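## Task

Remove the white plastic card case from the drawer of the small wooden box and set it directly on the table surface, touching nothing else, then close the drawer. The box must stay roughly in its current spot and orientation, and the drawer's other item must remain inside it.

## Robot and tools

Robot: two arms, left_arm and right_arm, each on a tilted mounting plate, with both plates held by one metal frame behind them. For proximity ('too close') warnings, a plate and its half of the frame count as part of that arm. Calibrated bases in the scene frame: left_arm at (+0.048, +0.320, +0.317) m, quat_wxyz (+0.957, -0.123, +0.264, +0.004); right_arm at (+0.034, -0.209, +0.317) m, quat_wxyz (+0.957, +0.118, +0.266, +0.011).

Scene frame: origin at table-top height, halfway between the nominal bases. +x points out over the table, +z up, and left_arm sits on the +y side. Arm names do not match image left/right. Gripper frame: the fingers point along +z and open and close along y. end_effector_position is the point between the pads, just under 1 cm behind the fingertips. Reported poses can be off by a few cm, more at long reach.

The ROW format is used by every moving call. It is one flat list of 16 numbers covering both arms, even when only one arm moves: x, y, z, qw, qx, qy, qz, opening for left_arm, then the same eight for right_arm. x, y, z is an absolute target for end_effector_position in metres, scene frame. qw..qz is an absolute target orientation, w first. Opening runs from -1 (closed, 0 mm) to +1 (open, about 87 mm); 0.5 is about 69 mm, 0 about 43 mm, -0.5 about 18 mm. To keep an arm still, resend its last reported pose with the opening you want. To keep an orientation steady, reuse the same target quaternion rather than the drifted reported one.

Tools:
- execute_actions {actions, cameras}. An empty list is a LOOK that returns the current state and pictures. An ACT is [{rows:[[16 numbers],...], steps<=15}]. Each control step is 1/30 s, one row per step, and the last row repeats. An ACT needs at least 5 steps and is refused (nothing sent) if a target lies more than 0.6 m from that arm's last reported position along any gripper axis. A WAIT is [{steps<=300}], counted from the last result, and your reply time is included. Pictures come only with an empty list or when cameras asks for them.
- move {target, speed, blend, blocking, cameras}. target is one ROW or a list of up to 15 ROWs of absolute poses, with no 0.6 m limit. speed is 0.002 to 0.5 m/s (default 0.25), and turn rate is capped at 2x speed in rad/s. Paths are straight and end together, lasting at least 0.5 s and at most 10 s. blend, in m, rounds the corners of a list. blocking=false returns after about 0.5 s. Moves do not avoid obstacles or the other arm. Openings in the first target are sent at the start. Openings in later targets are applied after stopping at them. The result adds a 'move:' line: done, off_target, moving, held or fault, plus limits (paced = clipped, held = steps withheld). done does not mean contact-free.
- wait {seconds 0-10}: lets time pass and returns early if a move ends.
- stop: brakes a running move. The fingers keep moving.
- zoom_image {camera, region [x0,y0,x1,y1] px, max 504x504}: zooms into the latest image from cam_high, cam_low, cam_left_wrist or cam_right_wrist.
- finished_scene {scene: 1 or 2}: ends the scene irreversibly. Its result gives the next task.

Control behaviour: each step, the commanded pose is clipped to within 100 mm and 20 degrees of the measured pose, and IK solves position before orientation. Friction and gravity can leave the gripper low, short or tilted, and small moves may misfire. After each move, check the pose and correct any tilt. Avoid paths close to an arm's own base, since they can flip the shoulder posture. Go around instead. 'Hand target' in a result is where the controller is currently driving.

Gripping: grip_measured is on the same scale as opening. In Joint positions the last number per arm uses 0 = closed to 1 = open. To grip, command about 0.04 below the reading at first contact for full force (about 20 N per pad). Readings can be off by about 1 mm.

Results: poses, joint positions, velocities ('within noise' means still), and torques (ranges wrap at ±28 N m for joints 1-3). MOTOR HOT appears at 75 °C. An OVER-TEMPERATURE FAULT at 90 °C folds that arm away for the rest of the scene. Avoid long holds, stretched arms and pushing toward unreachable poses.

Cameras: cam_high (overhead), cam_low, cam_left_wrist and cam_right_wrist, each 672x504, with calibration supplied.

Avoid: dropping the item or releasing it while moving, slamming or shoving the box, arm-to-arm contact, and knocking anything off the table. Open the drawer gently, lift the item out, place it flat on free table, then push the drawer shut without displacing or rotating the box. The robot moves while you think, so keep replies brief.

Each tool is called after "Request:" as a command line: name --argument value for each argument, lists and objects as JSON in quotes; but a table of rows of numbers goes row by row, as --pt "numbers of a row", without its own name.

## Session

Request:
execute_actions --actions '[]' --cameras '["all"]'

Request:
zoom_image --camera "cam_high" --region '[230, 230, 450, 400]'

Request:
zoom_image --camera "cam_low" --region '[150, 240, 520, 420]'

Scene clock: 0.00 s of 6000.00 s.
left_arm: end_effector_position=(+0.3330, +0.1521, +0.2144) grip_measured=+1.000 end_effector_quat_wxyz=(+0.166, +0.205, +0.963, +0.049) | right_arm: end_effector_position=(+0.4711, -0.3406, +0.1768) grip_measured=+1.000 end_effector_quat_wxyz=(+0.220, -0.321, +0.921, -0.013)
Joint positions: left_arm=[-0.84 1.741 0.813 -0.119 -0.801 -0.148 1] | right_arm=[-0.308 1.585 1.037 -0.062 -0.175 -0.956 1]
Joint velocities: within noise
Joint torques (N m): no reading
Motor temperatures (°C): left_arm=[25 30 30 26 24 26 23] | right_arm=[25 28 26 27 27 28 27]
Heat: left arm: 30 °C; right arm: 28 °C.
Hand target: left_arm +0.3349, +0.1523, +0.2153; +0.167, +0.202, +0.964, +0.049 | right_arm +0.4784, -0.3429, +0.1841; +0.231, -0.321, +0.918, -0.020
camera_calibration:
cam_left_wrist: T_world_to_cam=[[-0.375787, -0.909914, -0.175615, 0.299192], [-0.827287, 0.243999, 0.506025, 0.154576], [-0.417589, 0.335441, -0.844451, 0.410032], [0, 0, 0, 1]] pos_world=[0.411537, 0.096981, 0.320575]
cam_right_wrist: T_world_to_cam=[[0.600298, -0.780976, 0.172392, -0.581058], [-0.754955, -0.48219, 0.44445, 0.132574], [-0.263979, -0.39695, -0.87906, 0.281013], [0, 0, 0, 1]] pos_world=[0.523077, -0.278318, 0.288274]

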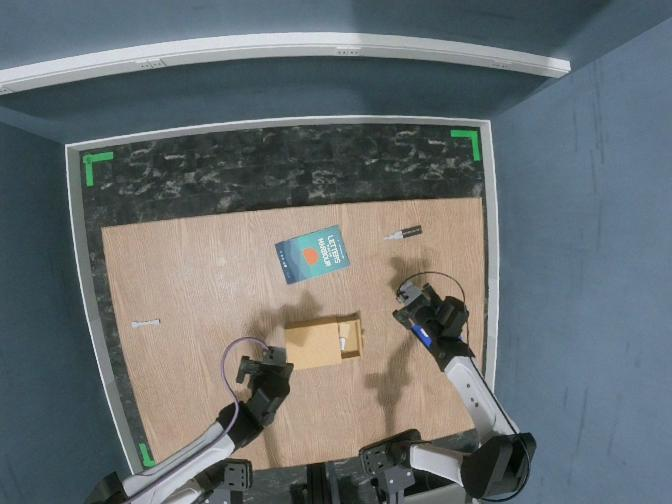

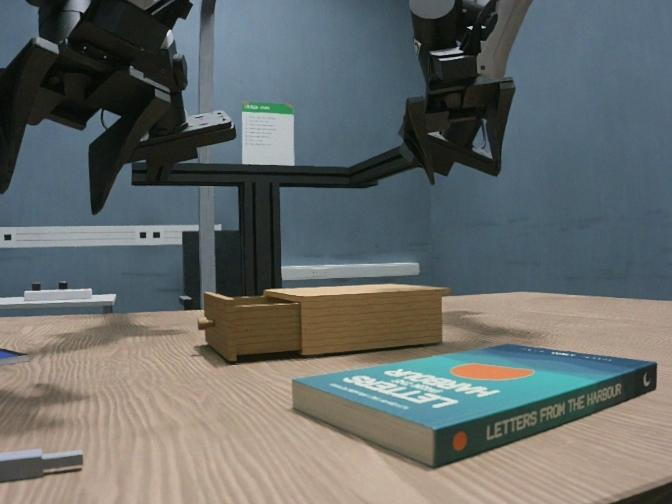

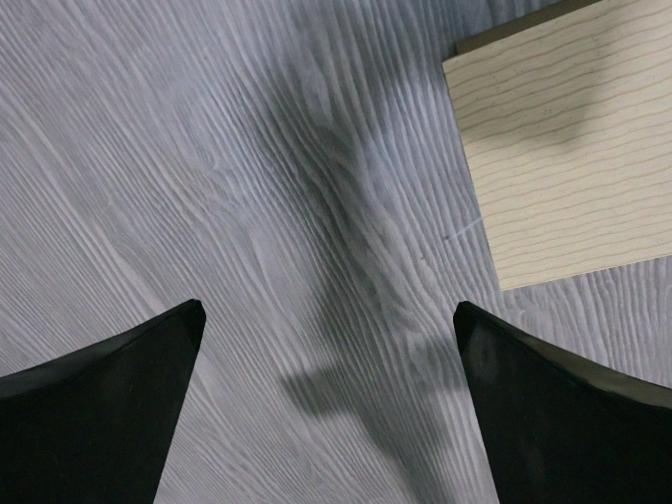

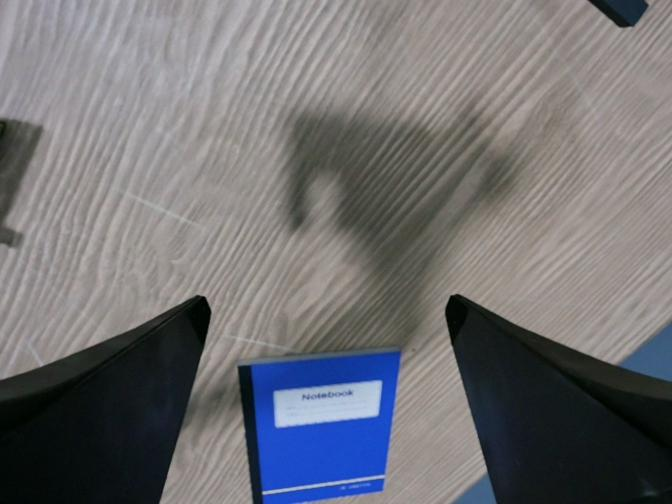

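Scaled by 2.291 from the camera's 672x504 image, which has a finer 960x720 frame.

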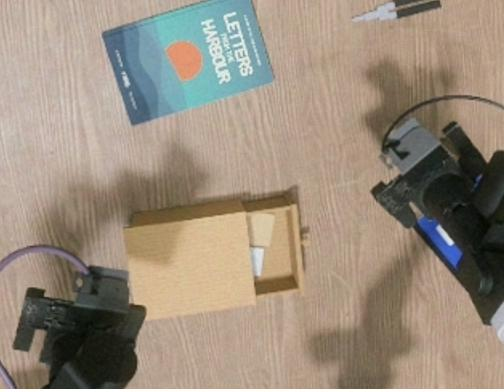

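Scaled by 1.362 from the camera's 672x504 image, which has a finer 960x720 frame.

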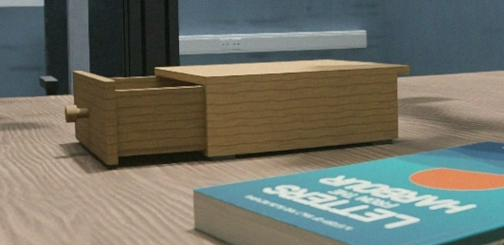

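Request:
move --target '[0.33,0.17,0.13,0.17585,-0.08497,0.93684,-0.29018,-1.0,0.315,-0.150,0.135,0.1736,0.0,0.9848,0.0,0.3]' --speed 0.35 --cameras '["cam_right_wrist","cam_left_wrist"]'

Scene clock: 3.43 s of 6000.00 s.
left_arm: end_effector_position=(+0.3346, +0.1697, +0.1325) grip_measured=-0.993 end_effector_quat_wxyz=(+0.183, -0.080, +0.937, -0.286) | right_arm: end_effector_position=(+0.3161, -0.1535, +0.1367) grip_measured=+0.300 end_effector_quat_wxyz=(+0.172, -0.001, +0.985, +0.001)
Joint positions: left_arm=[-0.241 1.878 0.429 0.841 0.151 -0.265 0.004] | right_arm=[0.275 1.641 0.443 0.47 0.414 0.062 0.65]
Joint velocities: within noise
Joint torques (N m): left_arm=[-1.83 -5.3 0.17 1.59 0.4 0.13] | right_arm=[3.96 -3.84 2 1 0.15 0]
Motor temperatures (°C): left_arm=[25 31 30 26 24 26 23] | right_arm=[25 28 26 27 27 28 27]
Heat: left arm: 31 °C; right arm: 28 °C.
Hand target: left_arm +0.3299, +0.1701, +0.1301; +0.176, -0.085, +0.937, -0.290 | right_arm +0.3150, -0.1501, +0.1351; +0.173, +0.000, +0.985, +0.000
Off the commanded pose: left_arm 0.005 m, 1 deg | right_arm 0.004 m, 0 deg.
Kept back: nothing.
move: done
camera_calibration:
cam_left_wrist: T_world_to_cam=[[0.0485329, -0.830723, 0.554566, 0.0492812], [-0.899173, 0.205409, 0.386388, 0.239466], [-0.434894, -0.517403, -0.736994, 0.471871], [0, 0, 0, 1]] pos_world=[0.418143, 0.235898, 0.22791]
cam_right_wrist: T_world_to_cam=[[0.0230873, -0.999727, 0.00360252, -0.163005], [-0.860985, -0.0180516, 0.508309, 0.219564], [-0.508105, -0.0148372, -0.861167, 0.412549], [0, 0, 0, 1]] pos_world=[0.402423, -0.152876, 0.244255]
Images, in order (width x height): cam_left_wrist 672x504, cam_right_wrist 672x504.

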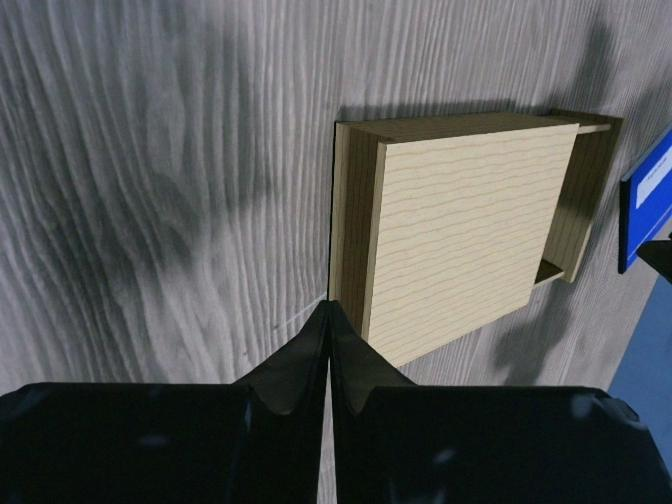

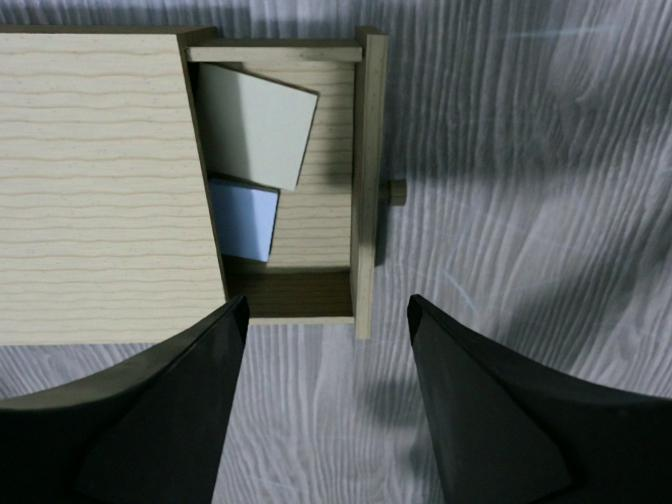

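Request:
zoom_image --camera "cam_right_wrist" --region '[170, 20, 430, 350]'

Scaled by 1.527 from the camera's 672x504 image, which has a finer 960x720 frame.

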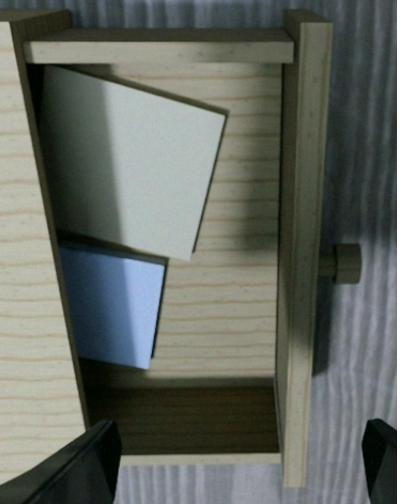

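Request:
move --target '[0.33,0.17,0.13,0.17585,-0.08497,0.93684,-0.29018,-1.0,0.287,-0.115,0.083,0.17046,0.03313,0.96671,0.18791,-1.0]' --speed 0.25 --cameras '["cam_right_wrist"]'

Scene clock: 8.80 s of 6000.00 s.
left_arm: end_effector_position=(+0.3351, +0.1694, +0.1328) grip_measured=-0.993 end_effector_quat_wxyz=(+0.183, -0.081, +0.937, -0.287) | right_arm: end_effector_position=(+0.2888, -0.1145, +0.0850) grip_measured=-0.973 end_effector_quat_wxyz=(+0.170, +0.029, +0.968, +0.184)
Joint positions: left_arm=[-0.241 1.878 0.429 0.844 0.153 -0.266 0.004] | right_arm=[0.097 2.001 0.39 0.929 -0.074 0.063 0.013]
Joint velocities: within noise
Joint torques (N m): left_arm=[-1.85 -5.31 0.23 1.59 0.41 0.13] | right_arm=[1.61 -4.3 -1.1 1 -0.3 -0.11]
Motor temperatures (°C): left_arm=[26 32 30 27 24 26 23] | right_arm=[25 28 26 28 27 28 27]
Heat: left arm: 32 °C; right arm: 28 °C.
Hand target: left_arm +0.3300, +0.1700, +0.1301; +0.176, -0.085, +0.937, -0.290 | right_arm +0.2871, -0.1150, +0.0831; +0.170, +0.033, +0.967, +0.188
Off the commanded pose: left_arm 0.006 m, 1 deg | right_arm 0.003 m, 1 deg.
Kept back: nothing.
move: done
camera_calibration:
cam_right_wrist: T_world_to_cam=[[0.0270547, -0.932121, -0.361135, -0.0856524], [-0.861912, -0.204741, 0.463884, 0.205767], [-0.506335, 0.298716, -0.808946, 0.385656], [0, 0, 0, 1]] pos_world=[0.374941, -0.152911, 0.185591]
Images, in order (width x height): cam_right_wrist 672x504.

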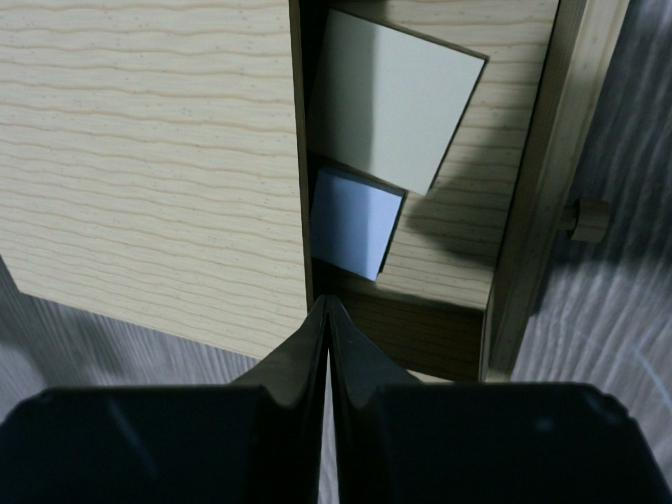

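Request:
move --pt "0.33 0.17 0.13 0.17585 -0.08497 0.93684 -0.29018 -1.0 0.293 -0.1115 0.047 0.17046 0.03313 0.96671 0.18791 -1.0" --pt "0.33 0.17 0.13 0.17585 -0.08497 0.93684 -0.29018 -1.0 0.294 -0.1115 0.027 0.17046 0.03313 0.96671 0.18791 -1.0" --speed '[0.2,0.05]' --blend '[0.005,0]' --cameras '["cam_right_wrist"]'

Scene clock: 10.27 s of 6000.00 s.
left_arm: end_effector_position=(+0.3352, +0.1694, +0.1329) grip_measured=-0.993 end_effector_quat_wxyz=(+0.184, -0.081, +0.937, -0.287) | right_arm: end_effector_position=(+0.2921, -0.1088, +0.0318) grip_measured=-0.973 end_effector_quat_wxyz=(+0.165, +0.035, +0.967, +0.190)
Joint positions: left_arm=[-0.241 1.878 0.429 0.844 0.153 -0.266 0.004] | right_arm=[0.052 2.273 0.546 1.035 -0.118 0.051 0.013]
Joint velocities: within noise
Joint torques (N m): left_arm=[-1.85 -5.34 0.23 1.6 0.39 0.12] | right_arm=[1.76 -4.18 -0.55 0.99 -0.3 -0.31]
Motor temperatures (°C): left_arm=[26 32 30 27 24 26 23] | right_arm=[25 29 26 28 27 28 27]
Heat: left arm: 32 °C; right arm: 29 °C.
Hand target: left_arm +0.3300, +0.1700, +0.1301; +0.176, -0.085, +0.937, -0.290 | right_arm +0.2940, -0.1115, +0.0272; +0.170, +0.033, +0.967, +0.188
Off the commanded pose: left_arm 0.006 m, 1 deg | right_arm 0.006 m, 1 deg.
Kept back: nothing.
move: done
camera_calibration:
cam_right_wrist: T_world_to_cam=[[0.0142165, -0.926986, -0.374828, -0.0948954], [-0.857778, -0.203941, 0.471831, 0.233006], [-0.513823, 0.314811, -0.798047, 0.346181], [0, 0, 0, 1]] pos_world=[0.379092, -0.149429, 0.13076]
Images, in order (width x height): cam_right_wrist 672x504.

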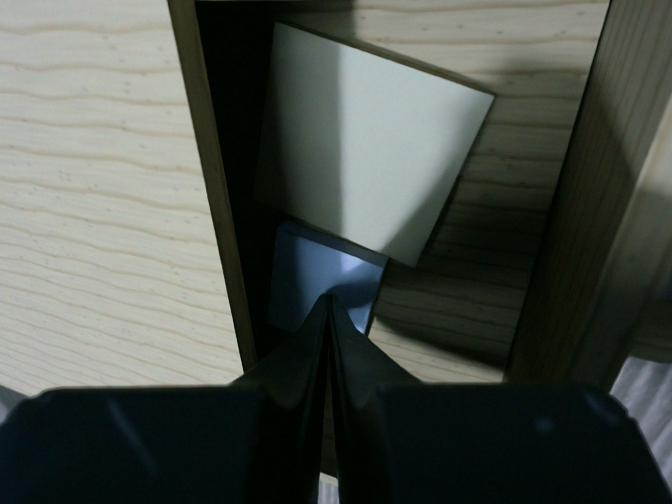

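Request:
move --target '[0.33,0.17,0.13,0.17585,-0.08497,0.93684,-0.29018,-1.0,0.295,-0.1135,0.015,0.17046,0.03313,0.96671,0.18791,-1.0]' --speed 0.04 --cameras '["cam_right_wrist"]'

Scene clock: 11.30 s of 6000.00 s.
left_arm: end_effector_position=(+0.3352, +0.1694, +0.1329) grip_measured=-0.993 end_effector_quat_wxyz=(+0.184, -0.081, +0.937, -0.287) | right_arm: end_effector_position=(+0.2963, -0.1027, +0.0307) grip_measured=-0.973 end_effector_quat_wxyz=(+0.176, +0.035, +0.960, +0.216)
Joint positions: left_arm=[-0.241 1.878 0.429 0.844 0.153 -0.266 0.004] | right_arm=[0.038 2.3 0.558 1.073 -0.181 0.05 0.013]
Joint velocities: within noise
Joint torques (N m): left_arm=[-1.88 -5.34 0.2 1.6 0.39 0.12] | right_arm=[1.39 -2.92 1.42 0.78 0.2 -0.45]
Motor temperatures (°C): left_arm=[26 33 30 27 24 26 23] | right_arm=[25 29 26 28 27 28 27]
Heat: left arm: 33 °C; right arm: 29 °C.
Hand target: left_arm +0.3300, +0.1700, +0.1301; +0.176, -0.085, +0.937, -0.290 | right_arm +0.2945, -0.1138, +0.0164; +0.170, +0.033, +0.967, +0.188
Off the commanded pose: left_arm 0.006 m, 1 deg | right_arm 0.019 m, 3 deg.
Kept back: nothing.
move: off_target (right_arm)
camera_calibration:
cam_right_wrist: T_world_to_cam=[[0.0282138, -0.906072, -0.422181, -0.0902359], [-0.868256, -0.231492, 0.438797, 0.239762], [-0.495314, 0.354181, -0.793234, 0.343941], [0, 0, 0, 1]] pos_world=[0.381079, -0.148075, 0.129523]
Images, in order (width x height): cam_right_wrist 672x504.

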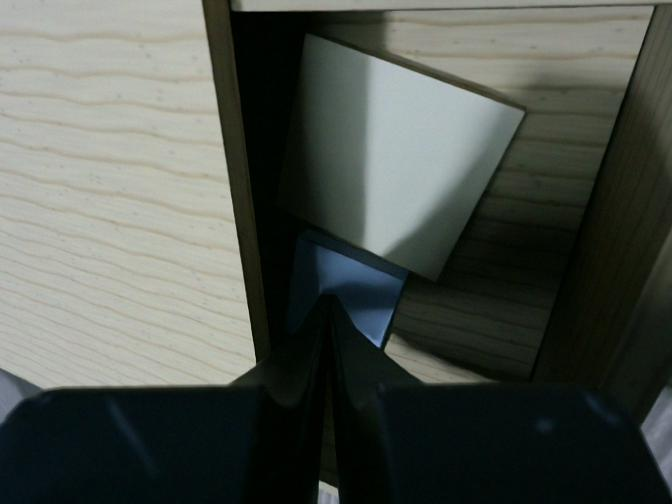

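Request:
move --pt "0.33 0.17 0.13 0.17585 -0.08497 0.93684 -0.29018 -1.0 0.294 -0.130 0.014 0.172 0.0166 0.9757 0.0947 -1.0" --pt "0.33 0.17 0.13 0.17585 -0.08497 0.93684 -0.29018 -1.0 0.294 -0.150 0.014 0.17365 0.0 0.98481 0.0 -1.0" --speed 0.07 --blend '[0.01,0]' --cameras '["cam_right_wrist"]'

Scene clock: 14.67 s of 6000.00 s.
left_arm: end_effector_position=(+0.3352, +0.1694, +0.1329) grip_measured=-0.993 end_effector_quat_wxyz=(+0.184, -0.081, +0.937, -0.287) | right_arm: end_effector_position=(+0.2986, -0.1143, +0.0294) grip_measured=-0.974 end_effector_quat_wxyz=(+0.196, +0.001, +0.977, +0.084)
Joint positions: left_arm=[-0.241 1.878 0.429 0.844 0.153 -0.266 0.004] | right_arm=[0.176 2.3 0.544 1.106 0.178 0.013 0.013]
Joint velocities: within noise
Joint torques (N m): left_arm=[-1.84 -5.33 0.18 1.59 0.4 0.13] | right_arm=[0.39 -4.9 1.13 0.41 1.17 -0.66]
Motor temperatures (°C): left_arm=[26 33 30 28 24 26 23] | right_arm=[25 29 26 28 27 28 27]
Heat: left arm: 33 °C; right arm: 29 °C.
Hand target: left_arm +0.3300, +0.1700, +0.1301; +0.176, -0.085, +0.937, -0.290 | right_arm +0.2926, -0.1491, +0.0178; +0.174, -0.001, +0.985, +0.004
Off the commanded pose: left_arm 0.006 m, 1 deg | right_arm 0.039 m, 10 deg.
Kept back: nothing.
move: off_target (right_arm)
camera_calibration:
cam_right_wrist: T_world_to_cam=[[0.04999, -0.986221, -0.1577, -0.124771], [-0.883348, -0.117339, 0.453794, 0.256672], [-0.466045, 0.116619, -0.877042, 0.314755], [0, 0, 0, 1]] pos_world=[0.379658, -0.129641, 0.139901]
Images, in order (width x height): cam_right_wrist 672x504.

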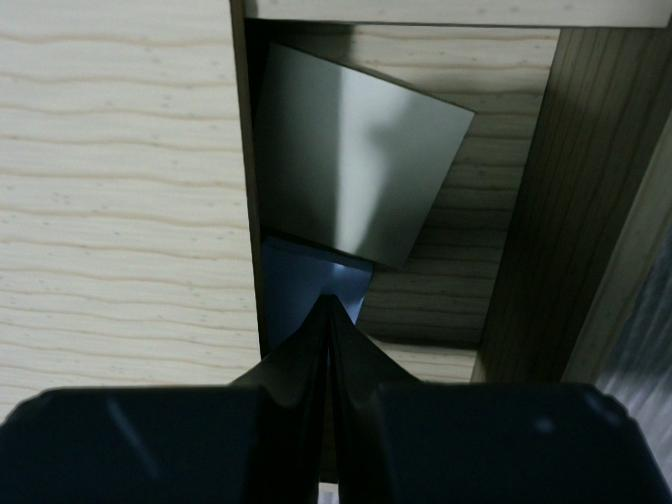

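Request:
move --pt "0.33 0.17 0.13 0.17585 -0.08497 0.93684 -0.29018 -1.0 0.288 -0.128 0.090 0.1736 0.0 0.9848 0.0 -1.0" --pt "0.33 0.17 0.13 0.17585 -0.08497 0.93684 -0.29018 -1.0 0.320 -0.195 0.115 0.0 0.7071 0.7071 0.0 -0.25" --speed '[0.15,0.5]' --blend '[0.03,0]'

Scene clock: 21.33 s of 6000.00 s.
left_arm: end_effector_position=(+0.3352, +0.1694, +0.1329) grip_measured=-0.993 end_effector_quat_wxyz=(+0.184, -0.081, +0.937, -0.287) | right_arm: end_effector_position=(+0.3085, -0.1915, +0.1080) grip_measured=-0.250 end_effector_quat_wxyz=(-0.009, +0.699, +0.715, -0.011)
Joint positions: left_arm=[-0.241 1.878 0.429 0.844 0.153 -0.266 0.004] | right_arm=[-0.072 1.698 0.601 0.058 0.202 1.448 0.375]
Joint velocities: within noise
Joint torques (N m): left_arm=[-1.84 -5.31 0.14 1.58 0.41 0.12] | right_arm=[0.85 -8.51 2.52 -0.03 0 -0.02]
Motor temperatures (°C): left_arm=[26 34 30 28 24 26 23] | right_arm=[25 29 26 28 27 28 27]
Heat: left arm: 34 °C; right arm: 29 °C.
Hand target: left_arm +0.3299, +0.1700, +0.1301; +0.176, -0.085, +0.937, -0.290 | right_arm +0.3199, -0.1950, +0.1147; +0.000, +0.707, +0.707, +0.000
Off the commanded pose: left_arm 0.006 m, 1 deg | right_arm 0.014 m, 2 deg.
Kept back: nothing.
move: off_target (right_arm); target 2's new opening was sent with right_arm's hand 0.014 m and 2 deg from that target
camera_calibration:
cam_left_wrist: T_world_to_cam=[[0.0480488, -0.829553, 0.556356, 0.0485613], [-0.900171, 0.205429, 0.384046, 0.240546], [-0.432878, -0.519269, -0.736869, 0.471867], [0, 0, 0, 1]] pos_world=[0.41846, 0.235895, 0.228306]
cam_right_wrist: T_world_to_cam=[[-0.998733, -0.0427447, 0.0265745, 0.295233], [-0.0069238, 0.639642, 0.768642, 0.0613116], [-0.0498536, 0.767484, -0.639127, 0.367809], [0, 0, 0, 1]] pos_world=[0.31362, -0.308886, 0.180105]

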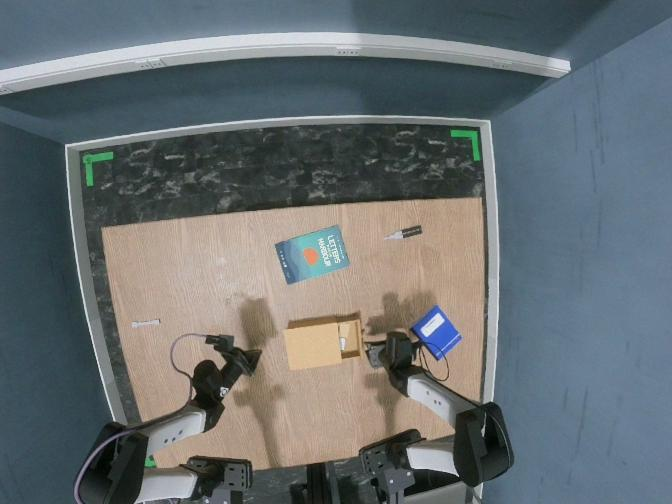

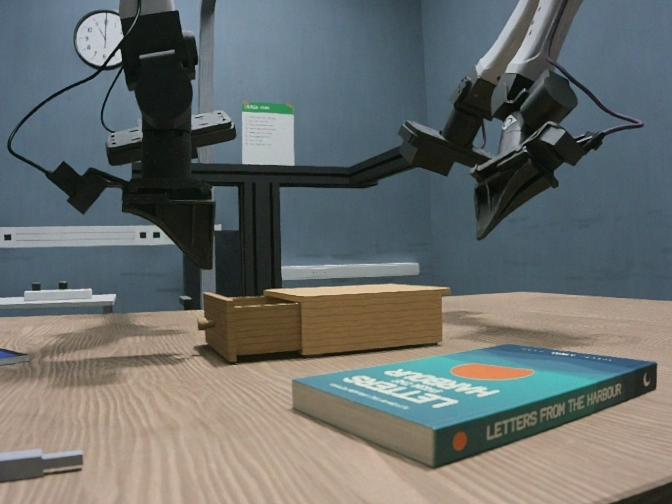

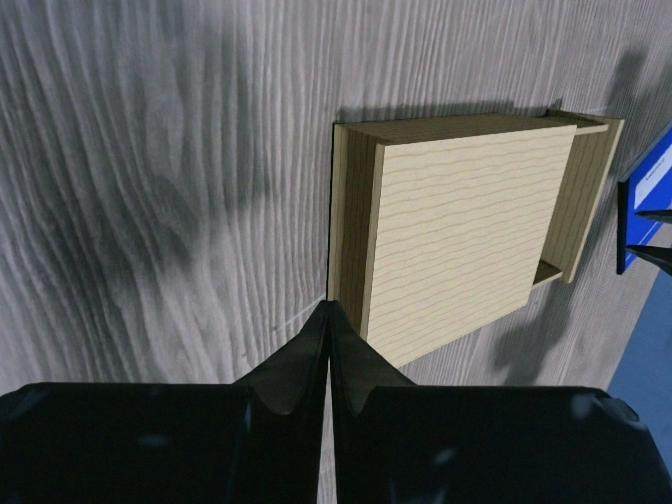

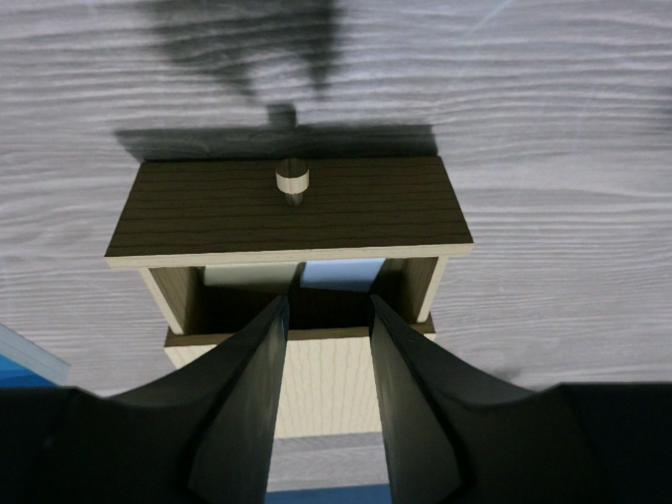

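Request:
move --pt "0.33 0.17 0.13 0.17585 -0.08497 0.93684 -0.29018 -1.0 0.330 -0.192 0.075 0.0 0.7071 0.7071 0.0 -0.25" --pt "0.33 0.17 0.13 0.17585 -0.08497 0.93684 -0.29018 -1.0 0.328 -0.191 0.033 0.0 0.7071 0.7071 0.0 -0.25" --speed '[0.2,0.12]' --blend '[0.01,0]' --cameras '["cam_right_wrist","cam_low"]'

Scene clock: 23.63 s of 6000.00 s.
left_arm: end_effector_position=(+0.3353, +0.1694, +0.1329) grip_measured=-0.993 end_effector_quat_wxyz=(+0.184, -0.081, +0.937, -0.287) | right_arm: end_effector_position=(+0.3285, -0.1912, +0.0369) grip_measured=-0.250 end_effector_quat_wxyz=(+0.002, +0.708, +0.706, -0.004)
Joint positions: left_arm=[-0.241 1.878 0.429 0.844 0.153 -0.266 0.004] | right_arm=[-0.109 2.036 0.756 0.274 0.185 1.437 0.375]
Joint velocities: within noise
Joint torques (N m): left_arm=[-1.87 -5.39 0.18 1.59 0.4 0.12] | right_arm=[1.16 -5.24 0.8 0.27 -0.06 -0.24]
Motor temperatures (°C): left_arm=[26 34 30 29 24 26 23] | right_arm=[25 30 26 27 27 28 27]
Heat: left arm: 34 °C; right arm: 30 °C.
Hand target: left_arm +0.3300, +0.1700, +0.1301; +0.176, -0.085, +0.937, -0.290 | right_arm +0.3280, -0.1911, +0.0331; +0.000, +0.707, +0.707, +0.000
Off the commanded pose: left_arm 0.006 m, 1 deg | right_arm 0.004 m, 1 deg.
Kept back: nothing.
move: done
camera_calibration:
cam_right_wrist: T_world_to_cam=[[-0.999842, -0.0177561, 0.00125227, 0.323233], [-0.0104862, 0.644403, 0.764614, 0.118154], [-0.0143835, 0.76448, -0.644487, 0.311108], [0, 0, 0, 1]] pos_world=[0.328896, -0.308235, 0.109758]
Images, in order (width x height): cam_low 672x504, cam_right_wrist 672x504.

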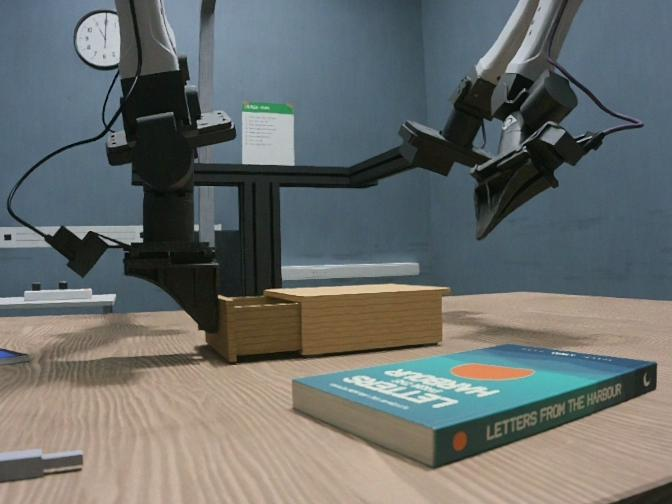

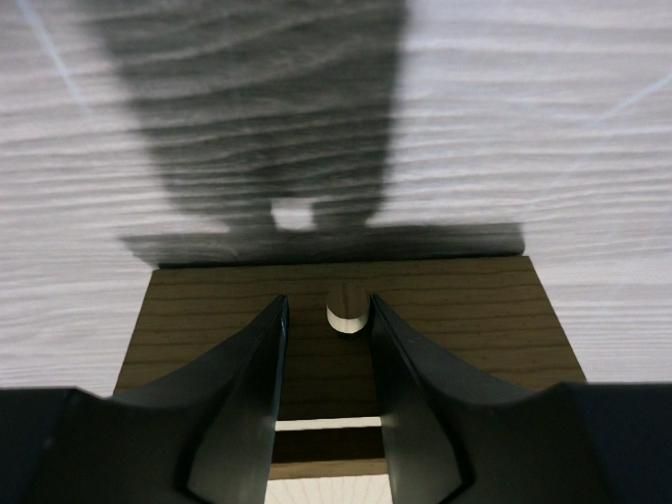

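Request:
move --pt "0.33 0.17 0.13 0.17585 -0.08497 0.93684 -0.29018 -1.0 0.323 -0.191 0.033 0.0 0.7071 0.7071 0.0 -0.25" --pt "0.33 0.17 0.13 0.17585 -0.08497 0.93684 -0.29018 -1.0 0.323 -0.191 0.033 0.0 0.7071 0.7071 0.0 -0.9" --speed 0.08 --cameras '["cam_right_wrist"]'

Scene clock: 26.50 s of 6000.00 s.
left_arm: end_effector_position=(+0.3353, +0.1694, +0.1329) grip_measured=-0.993 end_effector_quat_wxyz=(+0.184, -0.081, +0.937, -0.287) | right_arm: end_effector_position=(+0.3278, -0.1910, +0.0369) grip_measured=-0.585 end_effector_quat_wxyz=(+0.005, +0.707, +0.707, -0.001)
Joint positions: left_arm=[-0.241 1.878 0.429 0.844 0.153 -0.266 0.004] | right_arm=[-0.109 2.036 0.745 0.295 0.184 1.431 0.208]
Joint velocities: within noise
Joint torques (N m): left_arm=[-1.84 -5.37 0.2 1.59 0.41 0.13] | right_arm=[0.99 -5.31 -0.16 0.29 -0.04 -0.2]
Motor temperatures (°C): left_arm=[26 34 30 29 24 26 23] | right_arm=[25 30 26 27 27 28 27]
Heat: left arm: 34 °C; right arm: 30 °C.
Hand target: left_arm +0.3300, +0.1700, +0.1301; +0.176, -0.085, +0.937, -0.290 | right_arm +0.3230, -0.1910, +0.0331; +0.000, +0.707, +0.707, +0.000
Off the commanded pose: left_arm 0.006 m, 1 deg | right_arm 0.006 m, 1 deg.
Kept back: nothing.
move: done
camera_calibration:
cam_right_wrist: T_world_to_cam=[[-0.999736, -0.0214864, -0.00812479, 0.322116], [-0.0200609, 0.644331, 0.764483, 0.121137], [-0.0111909, 0.764445, -0.644592, 0.309918], [0, 0, 0, 1]] pos_world=[0.32793, -0.308046, 0.10978]
Images, in order (width x height): cam_right_wrist 672x504.

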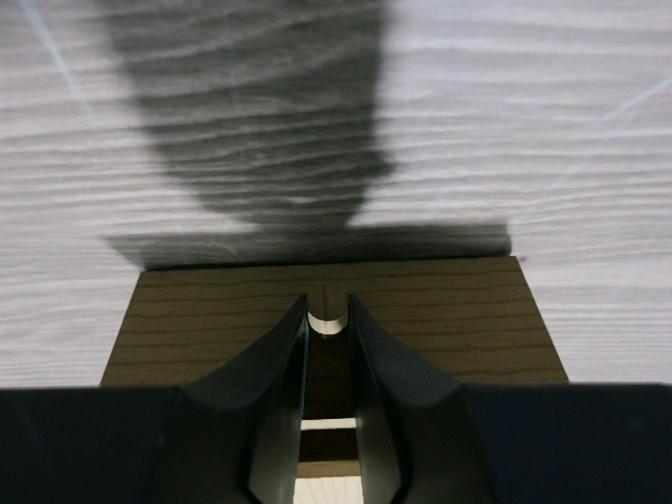

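Request:
move --target '[0.33,0.17,0.13,0.17585,-0.08497,0.93684,-0.29018,-1.0,0.326,-0.243,0.033,0.0,0.7071,0.7071,0.0,-0.9]' --speed 0.06 --cameras '["cam_right_wrist","cam_low"]'

Scene clock: 27.87 s of 6000.00 s.
left_arm: end_effector_position=(+0.3353, +0.1694, +0.1329) grip_measured=-0.993 end_effector_quat_wxyz=(+0.184, -0.081, +0.937, -0.287) | right_arm: end_effector_position=(+0.3224, -0.2279, +0.0328) grip_measured=-0.585 end_effector_quat_wxyz=(-0.017, +0.708, +0.706, +0.015)
Joint positions: left_arm=[-0.241 1.878 0.429 0.844 0.153 -0.266 0.004] | right_arm=[-0.261 2.036 0.768 0.266 0.05 1.308 0.208]
Joint velocities: within noise
Joint torques (N m): left_arm=[-1.85 -5.34 0.21 1.58 0.41 0.14] | right_arm=[-0.69 -7.92 1.09 0.08 0.41 -0.33]
Motor temperatures (°C): left_arm=[26 34 30 29 24 26 23] | right_arm=[25 30 26 27 27 28 27]
Heat: left arm: 34 °C; right arm: 30 °C.
Hand target: left_arm +0.3300, +0.1700, +0.1301; +0.176, -0.085, +0.937, -0.290 | right_arm +0.3259, -0.2428, +0.0331; +0.000, +0.707, +0.707, +0.000
Off the commanded pose: left_arm 0.006 m, 1 deg | right_arm 0.016 m, 3 deg.
Kept back: nothing.
move: off_target (right_arm)
camera_calibration:
cam_right_wrist: T_world_to_cam=[[-0.99984, -0.0178649, 0.000478434, 0.316504], [-0.0103775, 0.602174, 0.798298, 0.134101], [-0.0145496, 0.798165, -0.602263, 0.342747], [0, 0, 0, 1]] pos_world=[0.322832, -0.348666, 0.0992201]
Images, in order (width x height): cam_low 672x504, cam_right_wrist 672x504.

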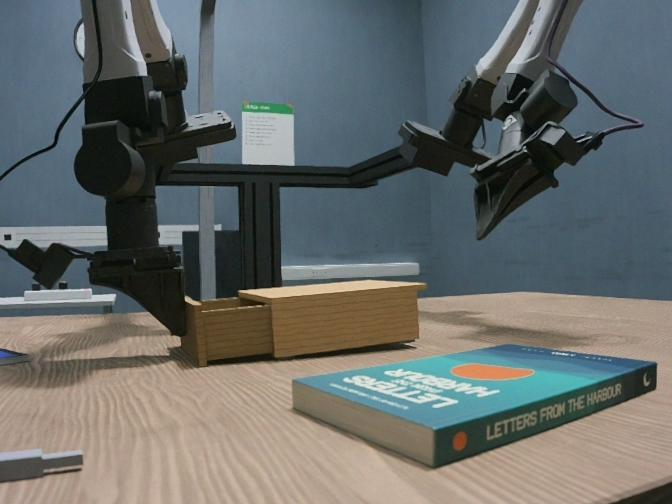

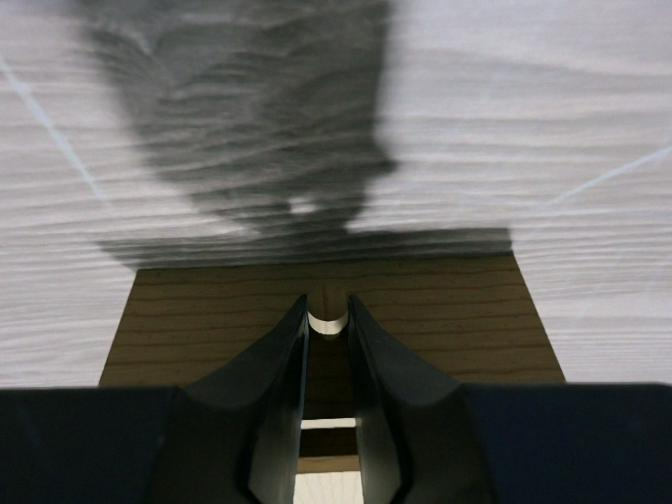

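Request:
move --pt "0.33 0.17 0.13 0.17585 -0.08497 0.93684 -0.29018 -1.0 0.3224 -0.228 0.030 0.0 0.7071 0.7071 0.0 -0.2" --pt "0.33 0.17 0.13 0.17585 -0.08497 0.93684 -0.29018 -1.0 0.3224 -0.253 0.035 0.0 0.7071 0.7071 0.0 -0.2" --pt "0.33 0.17 0.13 0.17585 -0.08497 0.93684 -0.29018 -1.0 0.318 -0.235 0.15 0.0 0.7071 0.7071 0.0 -0.2" --speed '[0.1,0.12,0.3]' --blend '[0,0.015,0]' --cameras '["cam_right_wrist","cam_low","cam_high"]'

Scene clock: 33.57 s of 6000.00 s.
left_arm: end_effector_position=(+0.3353, +0.1694, +0.1329) grip_measured=-0.993 end_effector_quat_wxyz=(+0.184, -0.081, +0.937, -0.287) | right_arm: end_effector_position=(+0.3142, -0.2337, +0.1446) grip_measured=-0.200 end_effector_quat_wxyz=(-0.008, +0.705, +0.709, +0.000)
Joint positions: left_arm=[-0.241 1.878 0.429 0.844 0.153 -0.266 0.004] | right_arm=[-0.224 1.497 0.608 -0.115 0.105 1.332 0.4]
Joint velocities: within noise
Joint torques (N m): left_arm=[-1.87 -5.34 0.21 1.58 0.39 0.13] | right_arm=[1.62 -7.76 3 -0.03 0.18 -0.02]
Motor temperatures (°C): left_arm=[26 35 30 29 24 26 23] | right_arm=[25 31 26 27 27 28 27]
Heat: left arm: 35 °C; right arm: 31 °C.
Hand target: left_arm +0.3300, +0.1701, +0.1301; +0.176, -0.085, +0.937, -0.290 | right_arm +0.3179, -0.2350, +0.1498; +0.000, +0.707, +0.707, +0.000
Off the commanded pose: left_arm 0.006 m, 1 deg | right_arm 0.007 m, 1 deg.
Kept back: nothing.
move: done; blend cut to 0.0127 m at target 2
camera_calibration:
cam_right_wrist: T_world_to_cam=[[-0.999627, -0.0257724, 0.00903835, 0.305012], [-0.0091753, 0.628608, 0.777669, 0.0570817], [-0.0257239, 0.777295, -0.62861, 0.417111], [0, 0, 0, 1]] pos_world=[0.316152, -0.352239, 0.215052]
Images, in order (width x height): cam_high 672x504, cam_low 672x504, cam_right_wrist 672x504.

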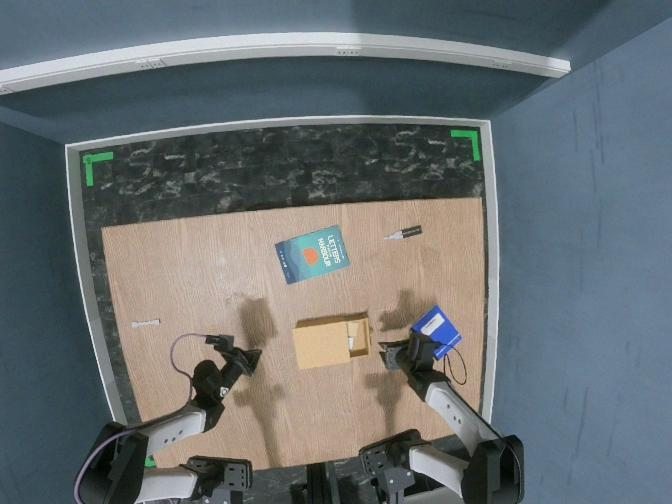

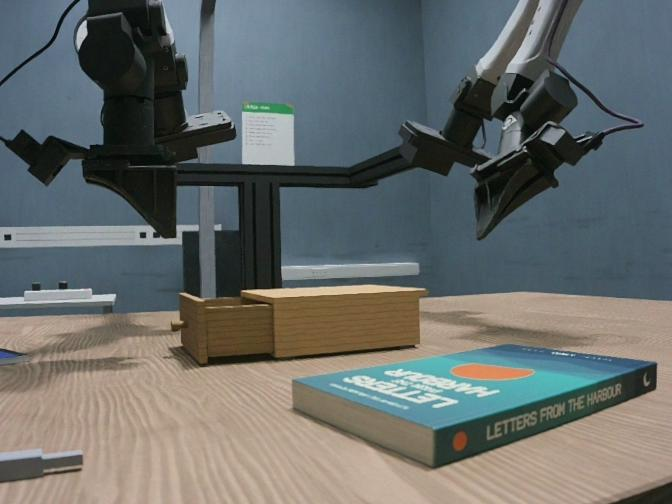

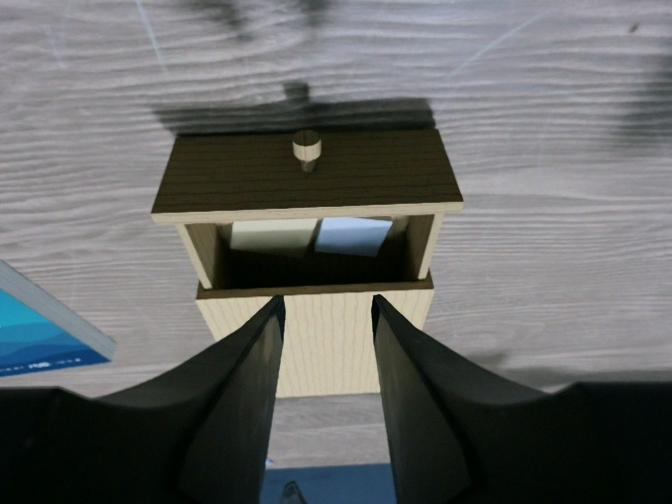

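Request:
zoom_image --camera "cam_right_wrist" --region '[170, 180, 450, 320]'

Scaled by 1.800 from the camera's 672x504 image, which has a finer 960x720 frame.

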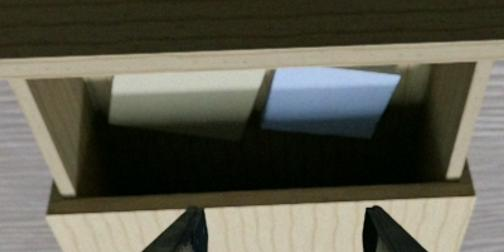

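Request:
zoom_image --camera "cam_low" --region '[80, 140, 320, 380]'

Scaled by 2.100 from the camera's 672x504 image, which has a finer 960x720 frame.

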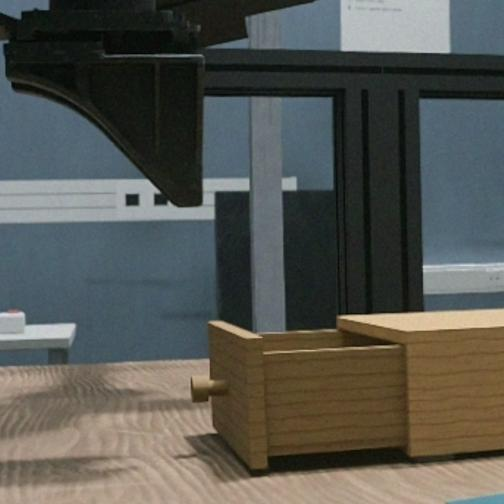

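Request:
move --pt "0.325 0.0 0.12 0.17585 -0.08497 0.93684 -0.29018 -1.0 0.32 -0.272 0.09 0.0 0.7071 0.7071 0.0 -0.2" --pt "0.325 -0.02 0.09 0.17585 -0.08497 0.93684 -0.29018 -1.0 0.322 -0.266 0.033 0.0 0.7071 0.7071 0.0 -0.2" --pt "0.325 -0.02 0.085 0.17585 -0.08497 0.93684 -0.29018 -1.0 0.321 -0.229 0.031 0.0 0.7071 0.7071 0.0 -0.2" --pt "0.325 -0.02 0.085 0.17585 -0.08497 0.93684 -0.29018 -1.0 0.321 -0.229 0.031 0.0 0.7071 0.7071 0.0 -0.9" --speed '[0.3,0.2,0.1,0.1]' --blend '[0.02,0.01,0,0]' --cameras '["cam_right_wrist","cam_low","cam_left_wrist"]'

Scene clock: 43.33 s of 6000.00 s.
left_arm: end_effector_position=(+0.3239, -0.0250, +0.0937) grip_measured=-0.993 end_effector_quat_wxyz=(+0.176, -0.077, +0.933, -0.303) | right_arm: end_effector_position=(+0.3252, -0.2299, +0.0352) grip_measured=-0.584 end_effector_quat_wxyz=(+0.000, +0.705, +0.709, +0.006)
Joint positions: left_arm=[-0.716 2.426 0.918 0.894 -0.203 -0.539 0.003] | right_arm=[-0.245 2.02 0.755 0.283 0.092 1.31 0.208]
Joint velocities: within noise
Joint torques (N m): left_arm=[-4.94 -6.91 2.32 1.62 0.02 0.12] | right_arm=[1.55 -5.38 -0.05 0.31 0.19 -0.04]
Motor temperatures (°C): left_arm=[26 36 30 30 24 26 23] | right_arm=[25 31 26 27 27 28 27]
Heat: left arm: 36 °C; right arm: 31 °C.
Hand target: left_arm +0.3248, -0.0198, +0.0852; +0.176, -0.085, +0.937, -0.290 | right_arm +0.3211, -0.2292, +0.0312; +0.000, +0.707, +0.707, +0.000
Off the commanded pose: left_arm 0.010 m, 2 deg | right_arm 0.006 m, 1 deg.
Kept back: nothing.
move: done
camera_calibration:
cam_left_wrist: T_world_to_cam=[[0.038643, -0.812422, 0.581787, -0.0893312], [-0.893625, 0.232438, 0.383937, 0.283946], [-0.447149, -0.534736, -0.717019, 0.339561], [0, 0, 0, 1]] pos_world=[0.409028, 0.0430011, 0.186426]
cam_right_wrist: T_world_to_cam=[[-0.999574, -0.0273429, -0.0102029, 0.317337], [-0.025177, 0.631099, 0.775294, 0.145681], [-0.0147597, 0.775221, -0.631518, 0.341727], [0, 0, 0, 1]] pos_world=[0.325913, -0.348176, 0.106099]
Images, in order (width x height): cam_low 672x504, cam_left_wrist 672x504, cam_right_wrist 672x504.

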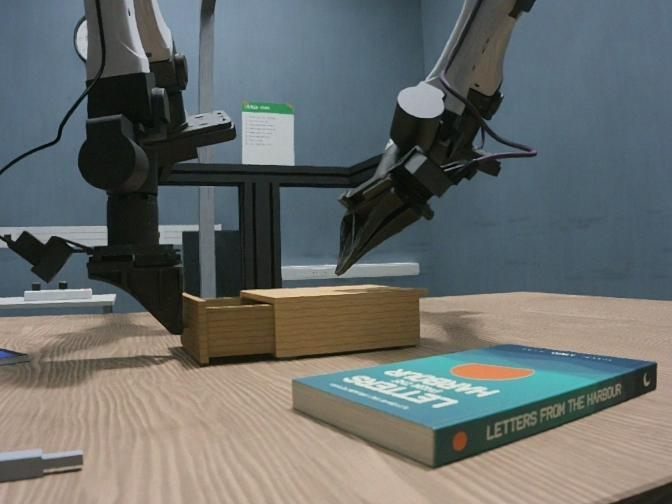

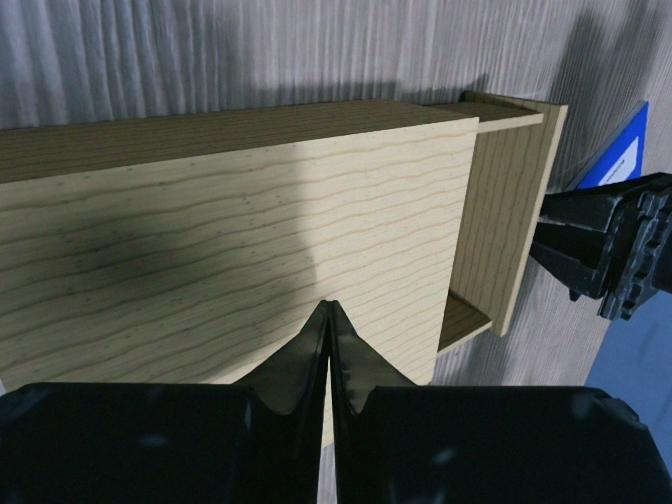

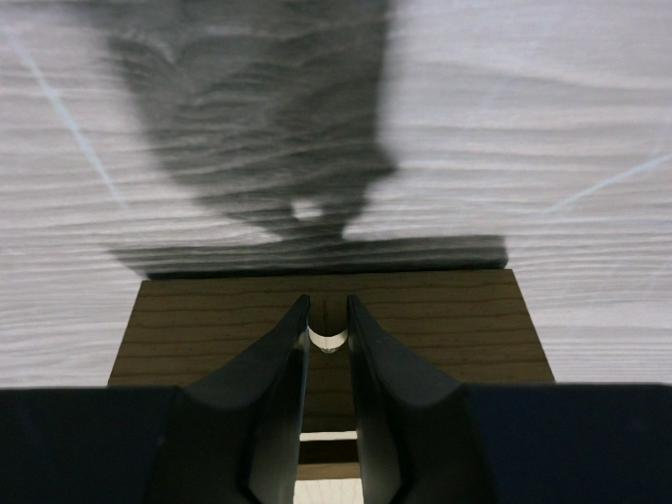

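Request:
move --pt "0.325 -0.02 0.02 0.17585 -0.08497 0.93684 -0.29018 -1.0 0.322 -0.235 0.031 0.0 0.7071 0.7071 0.0 -0.9" --pt "0.325 0.01 0.012 0.17585 -0.08497 0.93684 -0.29018 -1.0 0.324 -0.285 0.031 0.0 0.7071 0.7071 0.0 -0.9" --speed '[0.09,0.07]' --blend '[0.01,0]' --cameras '["cam_low","cam_left_wrist"]'

Scene clock: 45.43 s of 6000.00 s.
left_arm: end_effector_position=(+0.3480, -0.0342, +0.0716) grip_measured=-0.994 end_effector_quat_wxyz=(+0.210, -0.085, +0.888, -0.400) | right_arm: end_effector_position=(+0.3258, -0.2725, +0.0334) grip_measured=-0.584 end_effector_quat_wxyz=(-0.008, +0.706, +0.708, +0.016)
Joint positions: left_arm=[-0.598 2.597 0.994 1.159 0.049 -0.502 0.003] | right_arm=[-0.389 2.02 0.813 0.224 -0.014 1.194 0.208]
Joint velocities: within noise
Joint torques (N m): left_arm=[-1.24 -5.6 -0.81 0.53 -0.91 0.79] | right_arm=[-1.52 -6.83 1.68 0.14 0.32 -0.29]
Motor temperatures (°C): left_arm=[26 36 30 29 24 26 23] | right_arm=[25 31 26 27 27 28 27]
Heat: left arm: 36 °C; right arm: 31 °C.
Hand target: left_arm +0.3203, +0.0127, +0.0209; +0.175, -0.081, +0.936, -0.296 | right_arm +0.3240, -0.2850, +0.0313; +0.000, +0.707, +0.707, +0.000
Off the commanded pose: left_arm 0.078 m, 14 deg | right_arm 0.013 m, 2 deg.
Kept back: nothing.
move: off_target (left_arm, right_arm)
camera_calibration:
cam_left_wrist: T_world_to_cam=[[-0.0141542, -0.675486, 0.737237, -0.0729261], [-0.924372, 0.289953, 0.24792, 0.338525], [-0.381231, -0.677972, -0.628504, 0.295366], [0, 0, 0, 1]] pos_world=[0.424493, 0.0528331, 0.155476]
Images, in order (width x height): cam_low 672x504, cam_left_wrist 672x504.

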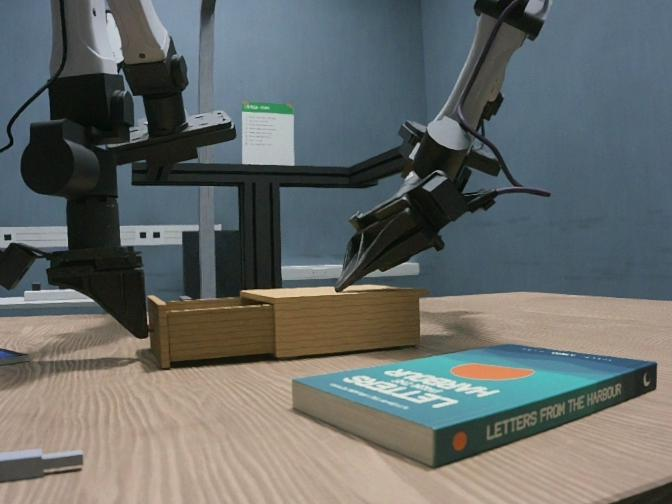

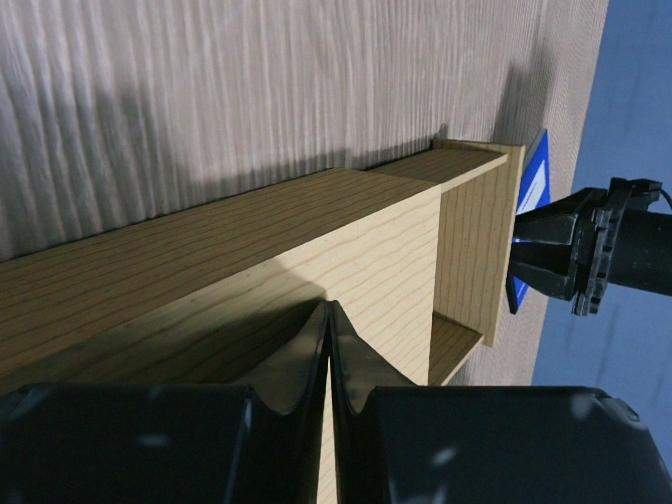

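Request:
move --pt "0.335 -0.02 0.075 0.17585 -0.08497 0.93684 -0.29018 -1.0 0.325 -0.274 0.031 0.0 0.7071 0.7071 0.0 0.2" --pt "0.33 0.07 0.125 0.17585 -0.08497 0.93684 -0.29018 -1.0 0.325 -0.302 0.036 0.0 0.7071 0.7071 0.0 0.2" --pt "0.33 0.15 0.13 0.17585 -0.08497 0.93684 -0.29018 -1.0 0.315 -0.265 0.12 0.0395 0.4222 0.9054 -0.0184 0.2" --pt "0.33 0.15 0.13 0.17585 -0.08497 0.93684 -0.29018 -1.0 0.30 -0.178 0.13 0.0870 0.0738 0.9935 -0.0065 0.2" --speed '[0.2,0.2,0.4,0.45]' --blend '[0,0.012,0.03,0]' --cameras '["cam_right_wrist"]'

Scene clock: 50.00 s of 6000.00 s.
left_arm: end_effector_position=(+0.3281, +0.1476, +0.1267) grip_measured=-0.993 end_effector_quat_wxyz=(+0.174, -0.087, +0.938, -0.287) | right_arm: end_effector_position=(+0.2949, -0.1773, +0.1277) grip_measured=+0.200 end_effector_quat_wxyz=(+0.074, +0.078, +0.994, -0.003)
Joint positions: left_arm=[-0.314 1.955 0.451 0.89 0.092 -0.322 0.003] | right_arm=[0.152 1.635 0.534 0.194 0.34 0.202 0.6]
Joint velocities: within noise
Joint torques (N m): left_arm=[-2.24 -8.17 0.12 1.36 0.4 0.3] | right_arm=[3.15 -6.45 1.59 0.66 0.13 -0.27]
Motor temperatures (°C): left_arm=[26 37 30 29 24 27 23] | right_arm=[25 32 26 27 27 28 27]
Heat: left arm: 37 °C; right arm: 32 °C.
Hand target: left_arm +0.3299, +0.1500, +0.1299; +0.176, -0.085, +0.937, -0.290 | right_arm +0.2999, -0.1780, +0.1300; +0.087, +0.074, +0.993, -0.007
Off the commanded pose: left_arm 0.004 m, 1 deg | right_arm 0.006 m, 2 deg.
Kept back: nothing.
move: done
camera_calibration:
cam_right_wrist: T_world_to_cam=[[-0.136095, -0.99069, -0.00340984, -0.136879], [-0.738171, 0.0991085, 0.667293, 0.169733], [-0.660743, 0.0933321, -0.744787, 0.442993], [0, 0, 0, 1]] pos_world=[0.399368, -0.193772, 0.216207]
Images, in order (width x height): cam_right_wrist 672x504.

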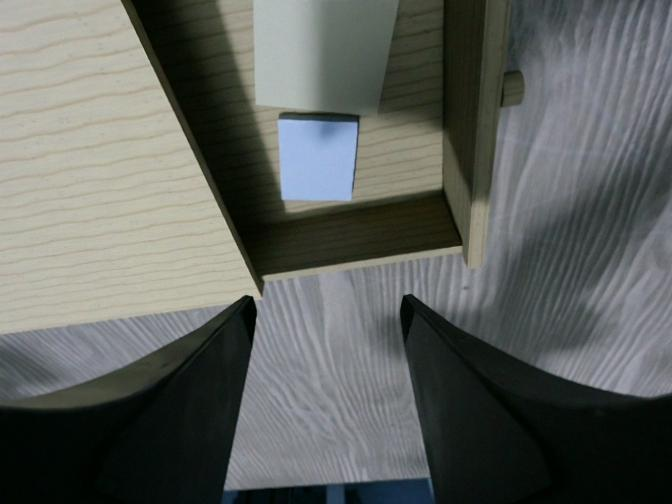

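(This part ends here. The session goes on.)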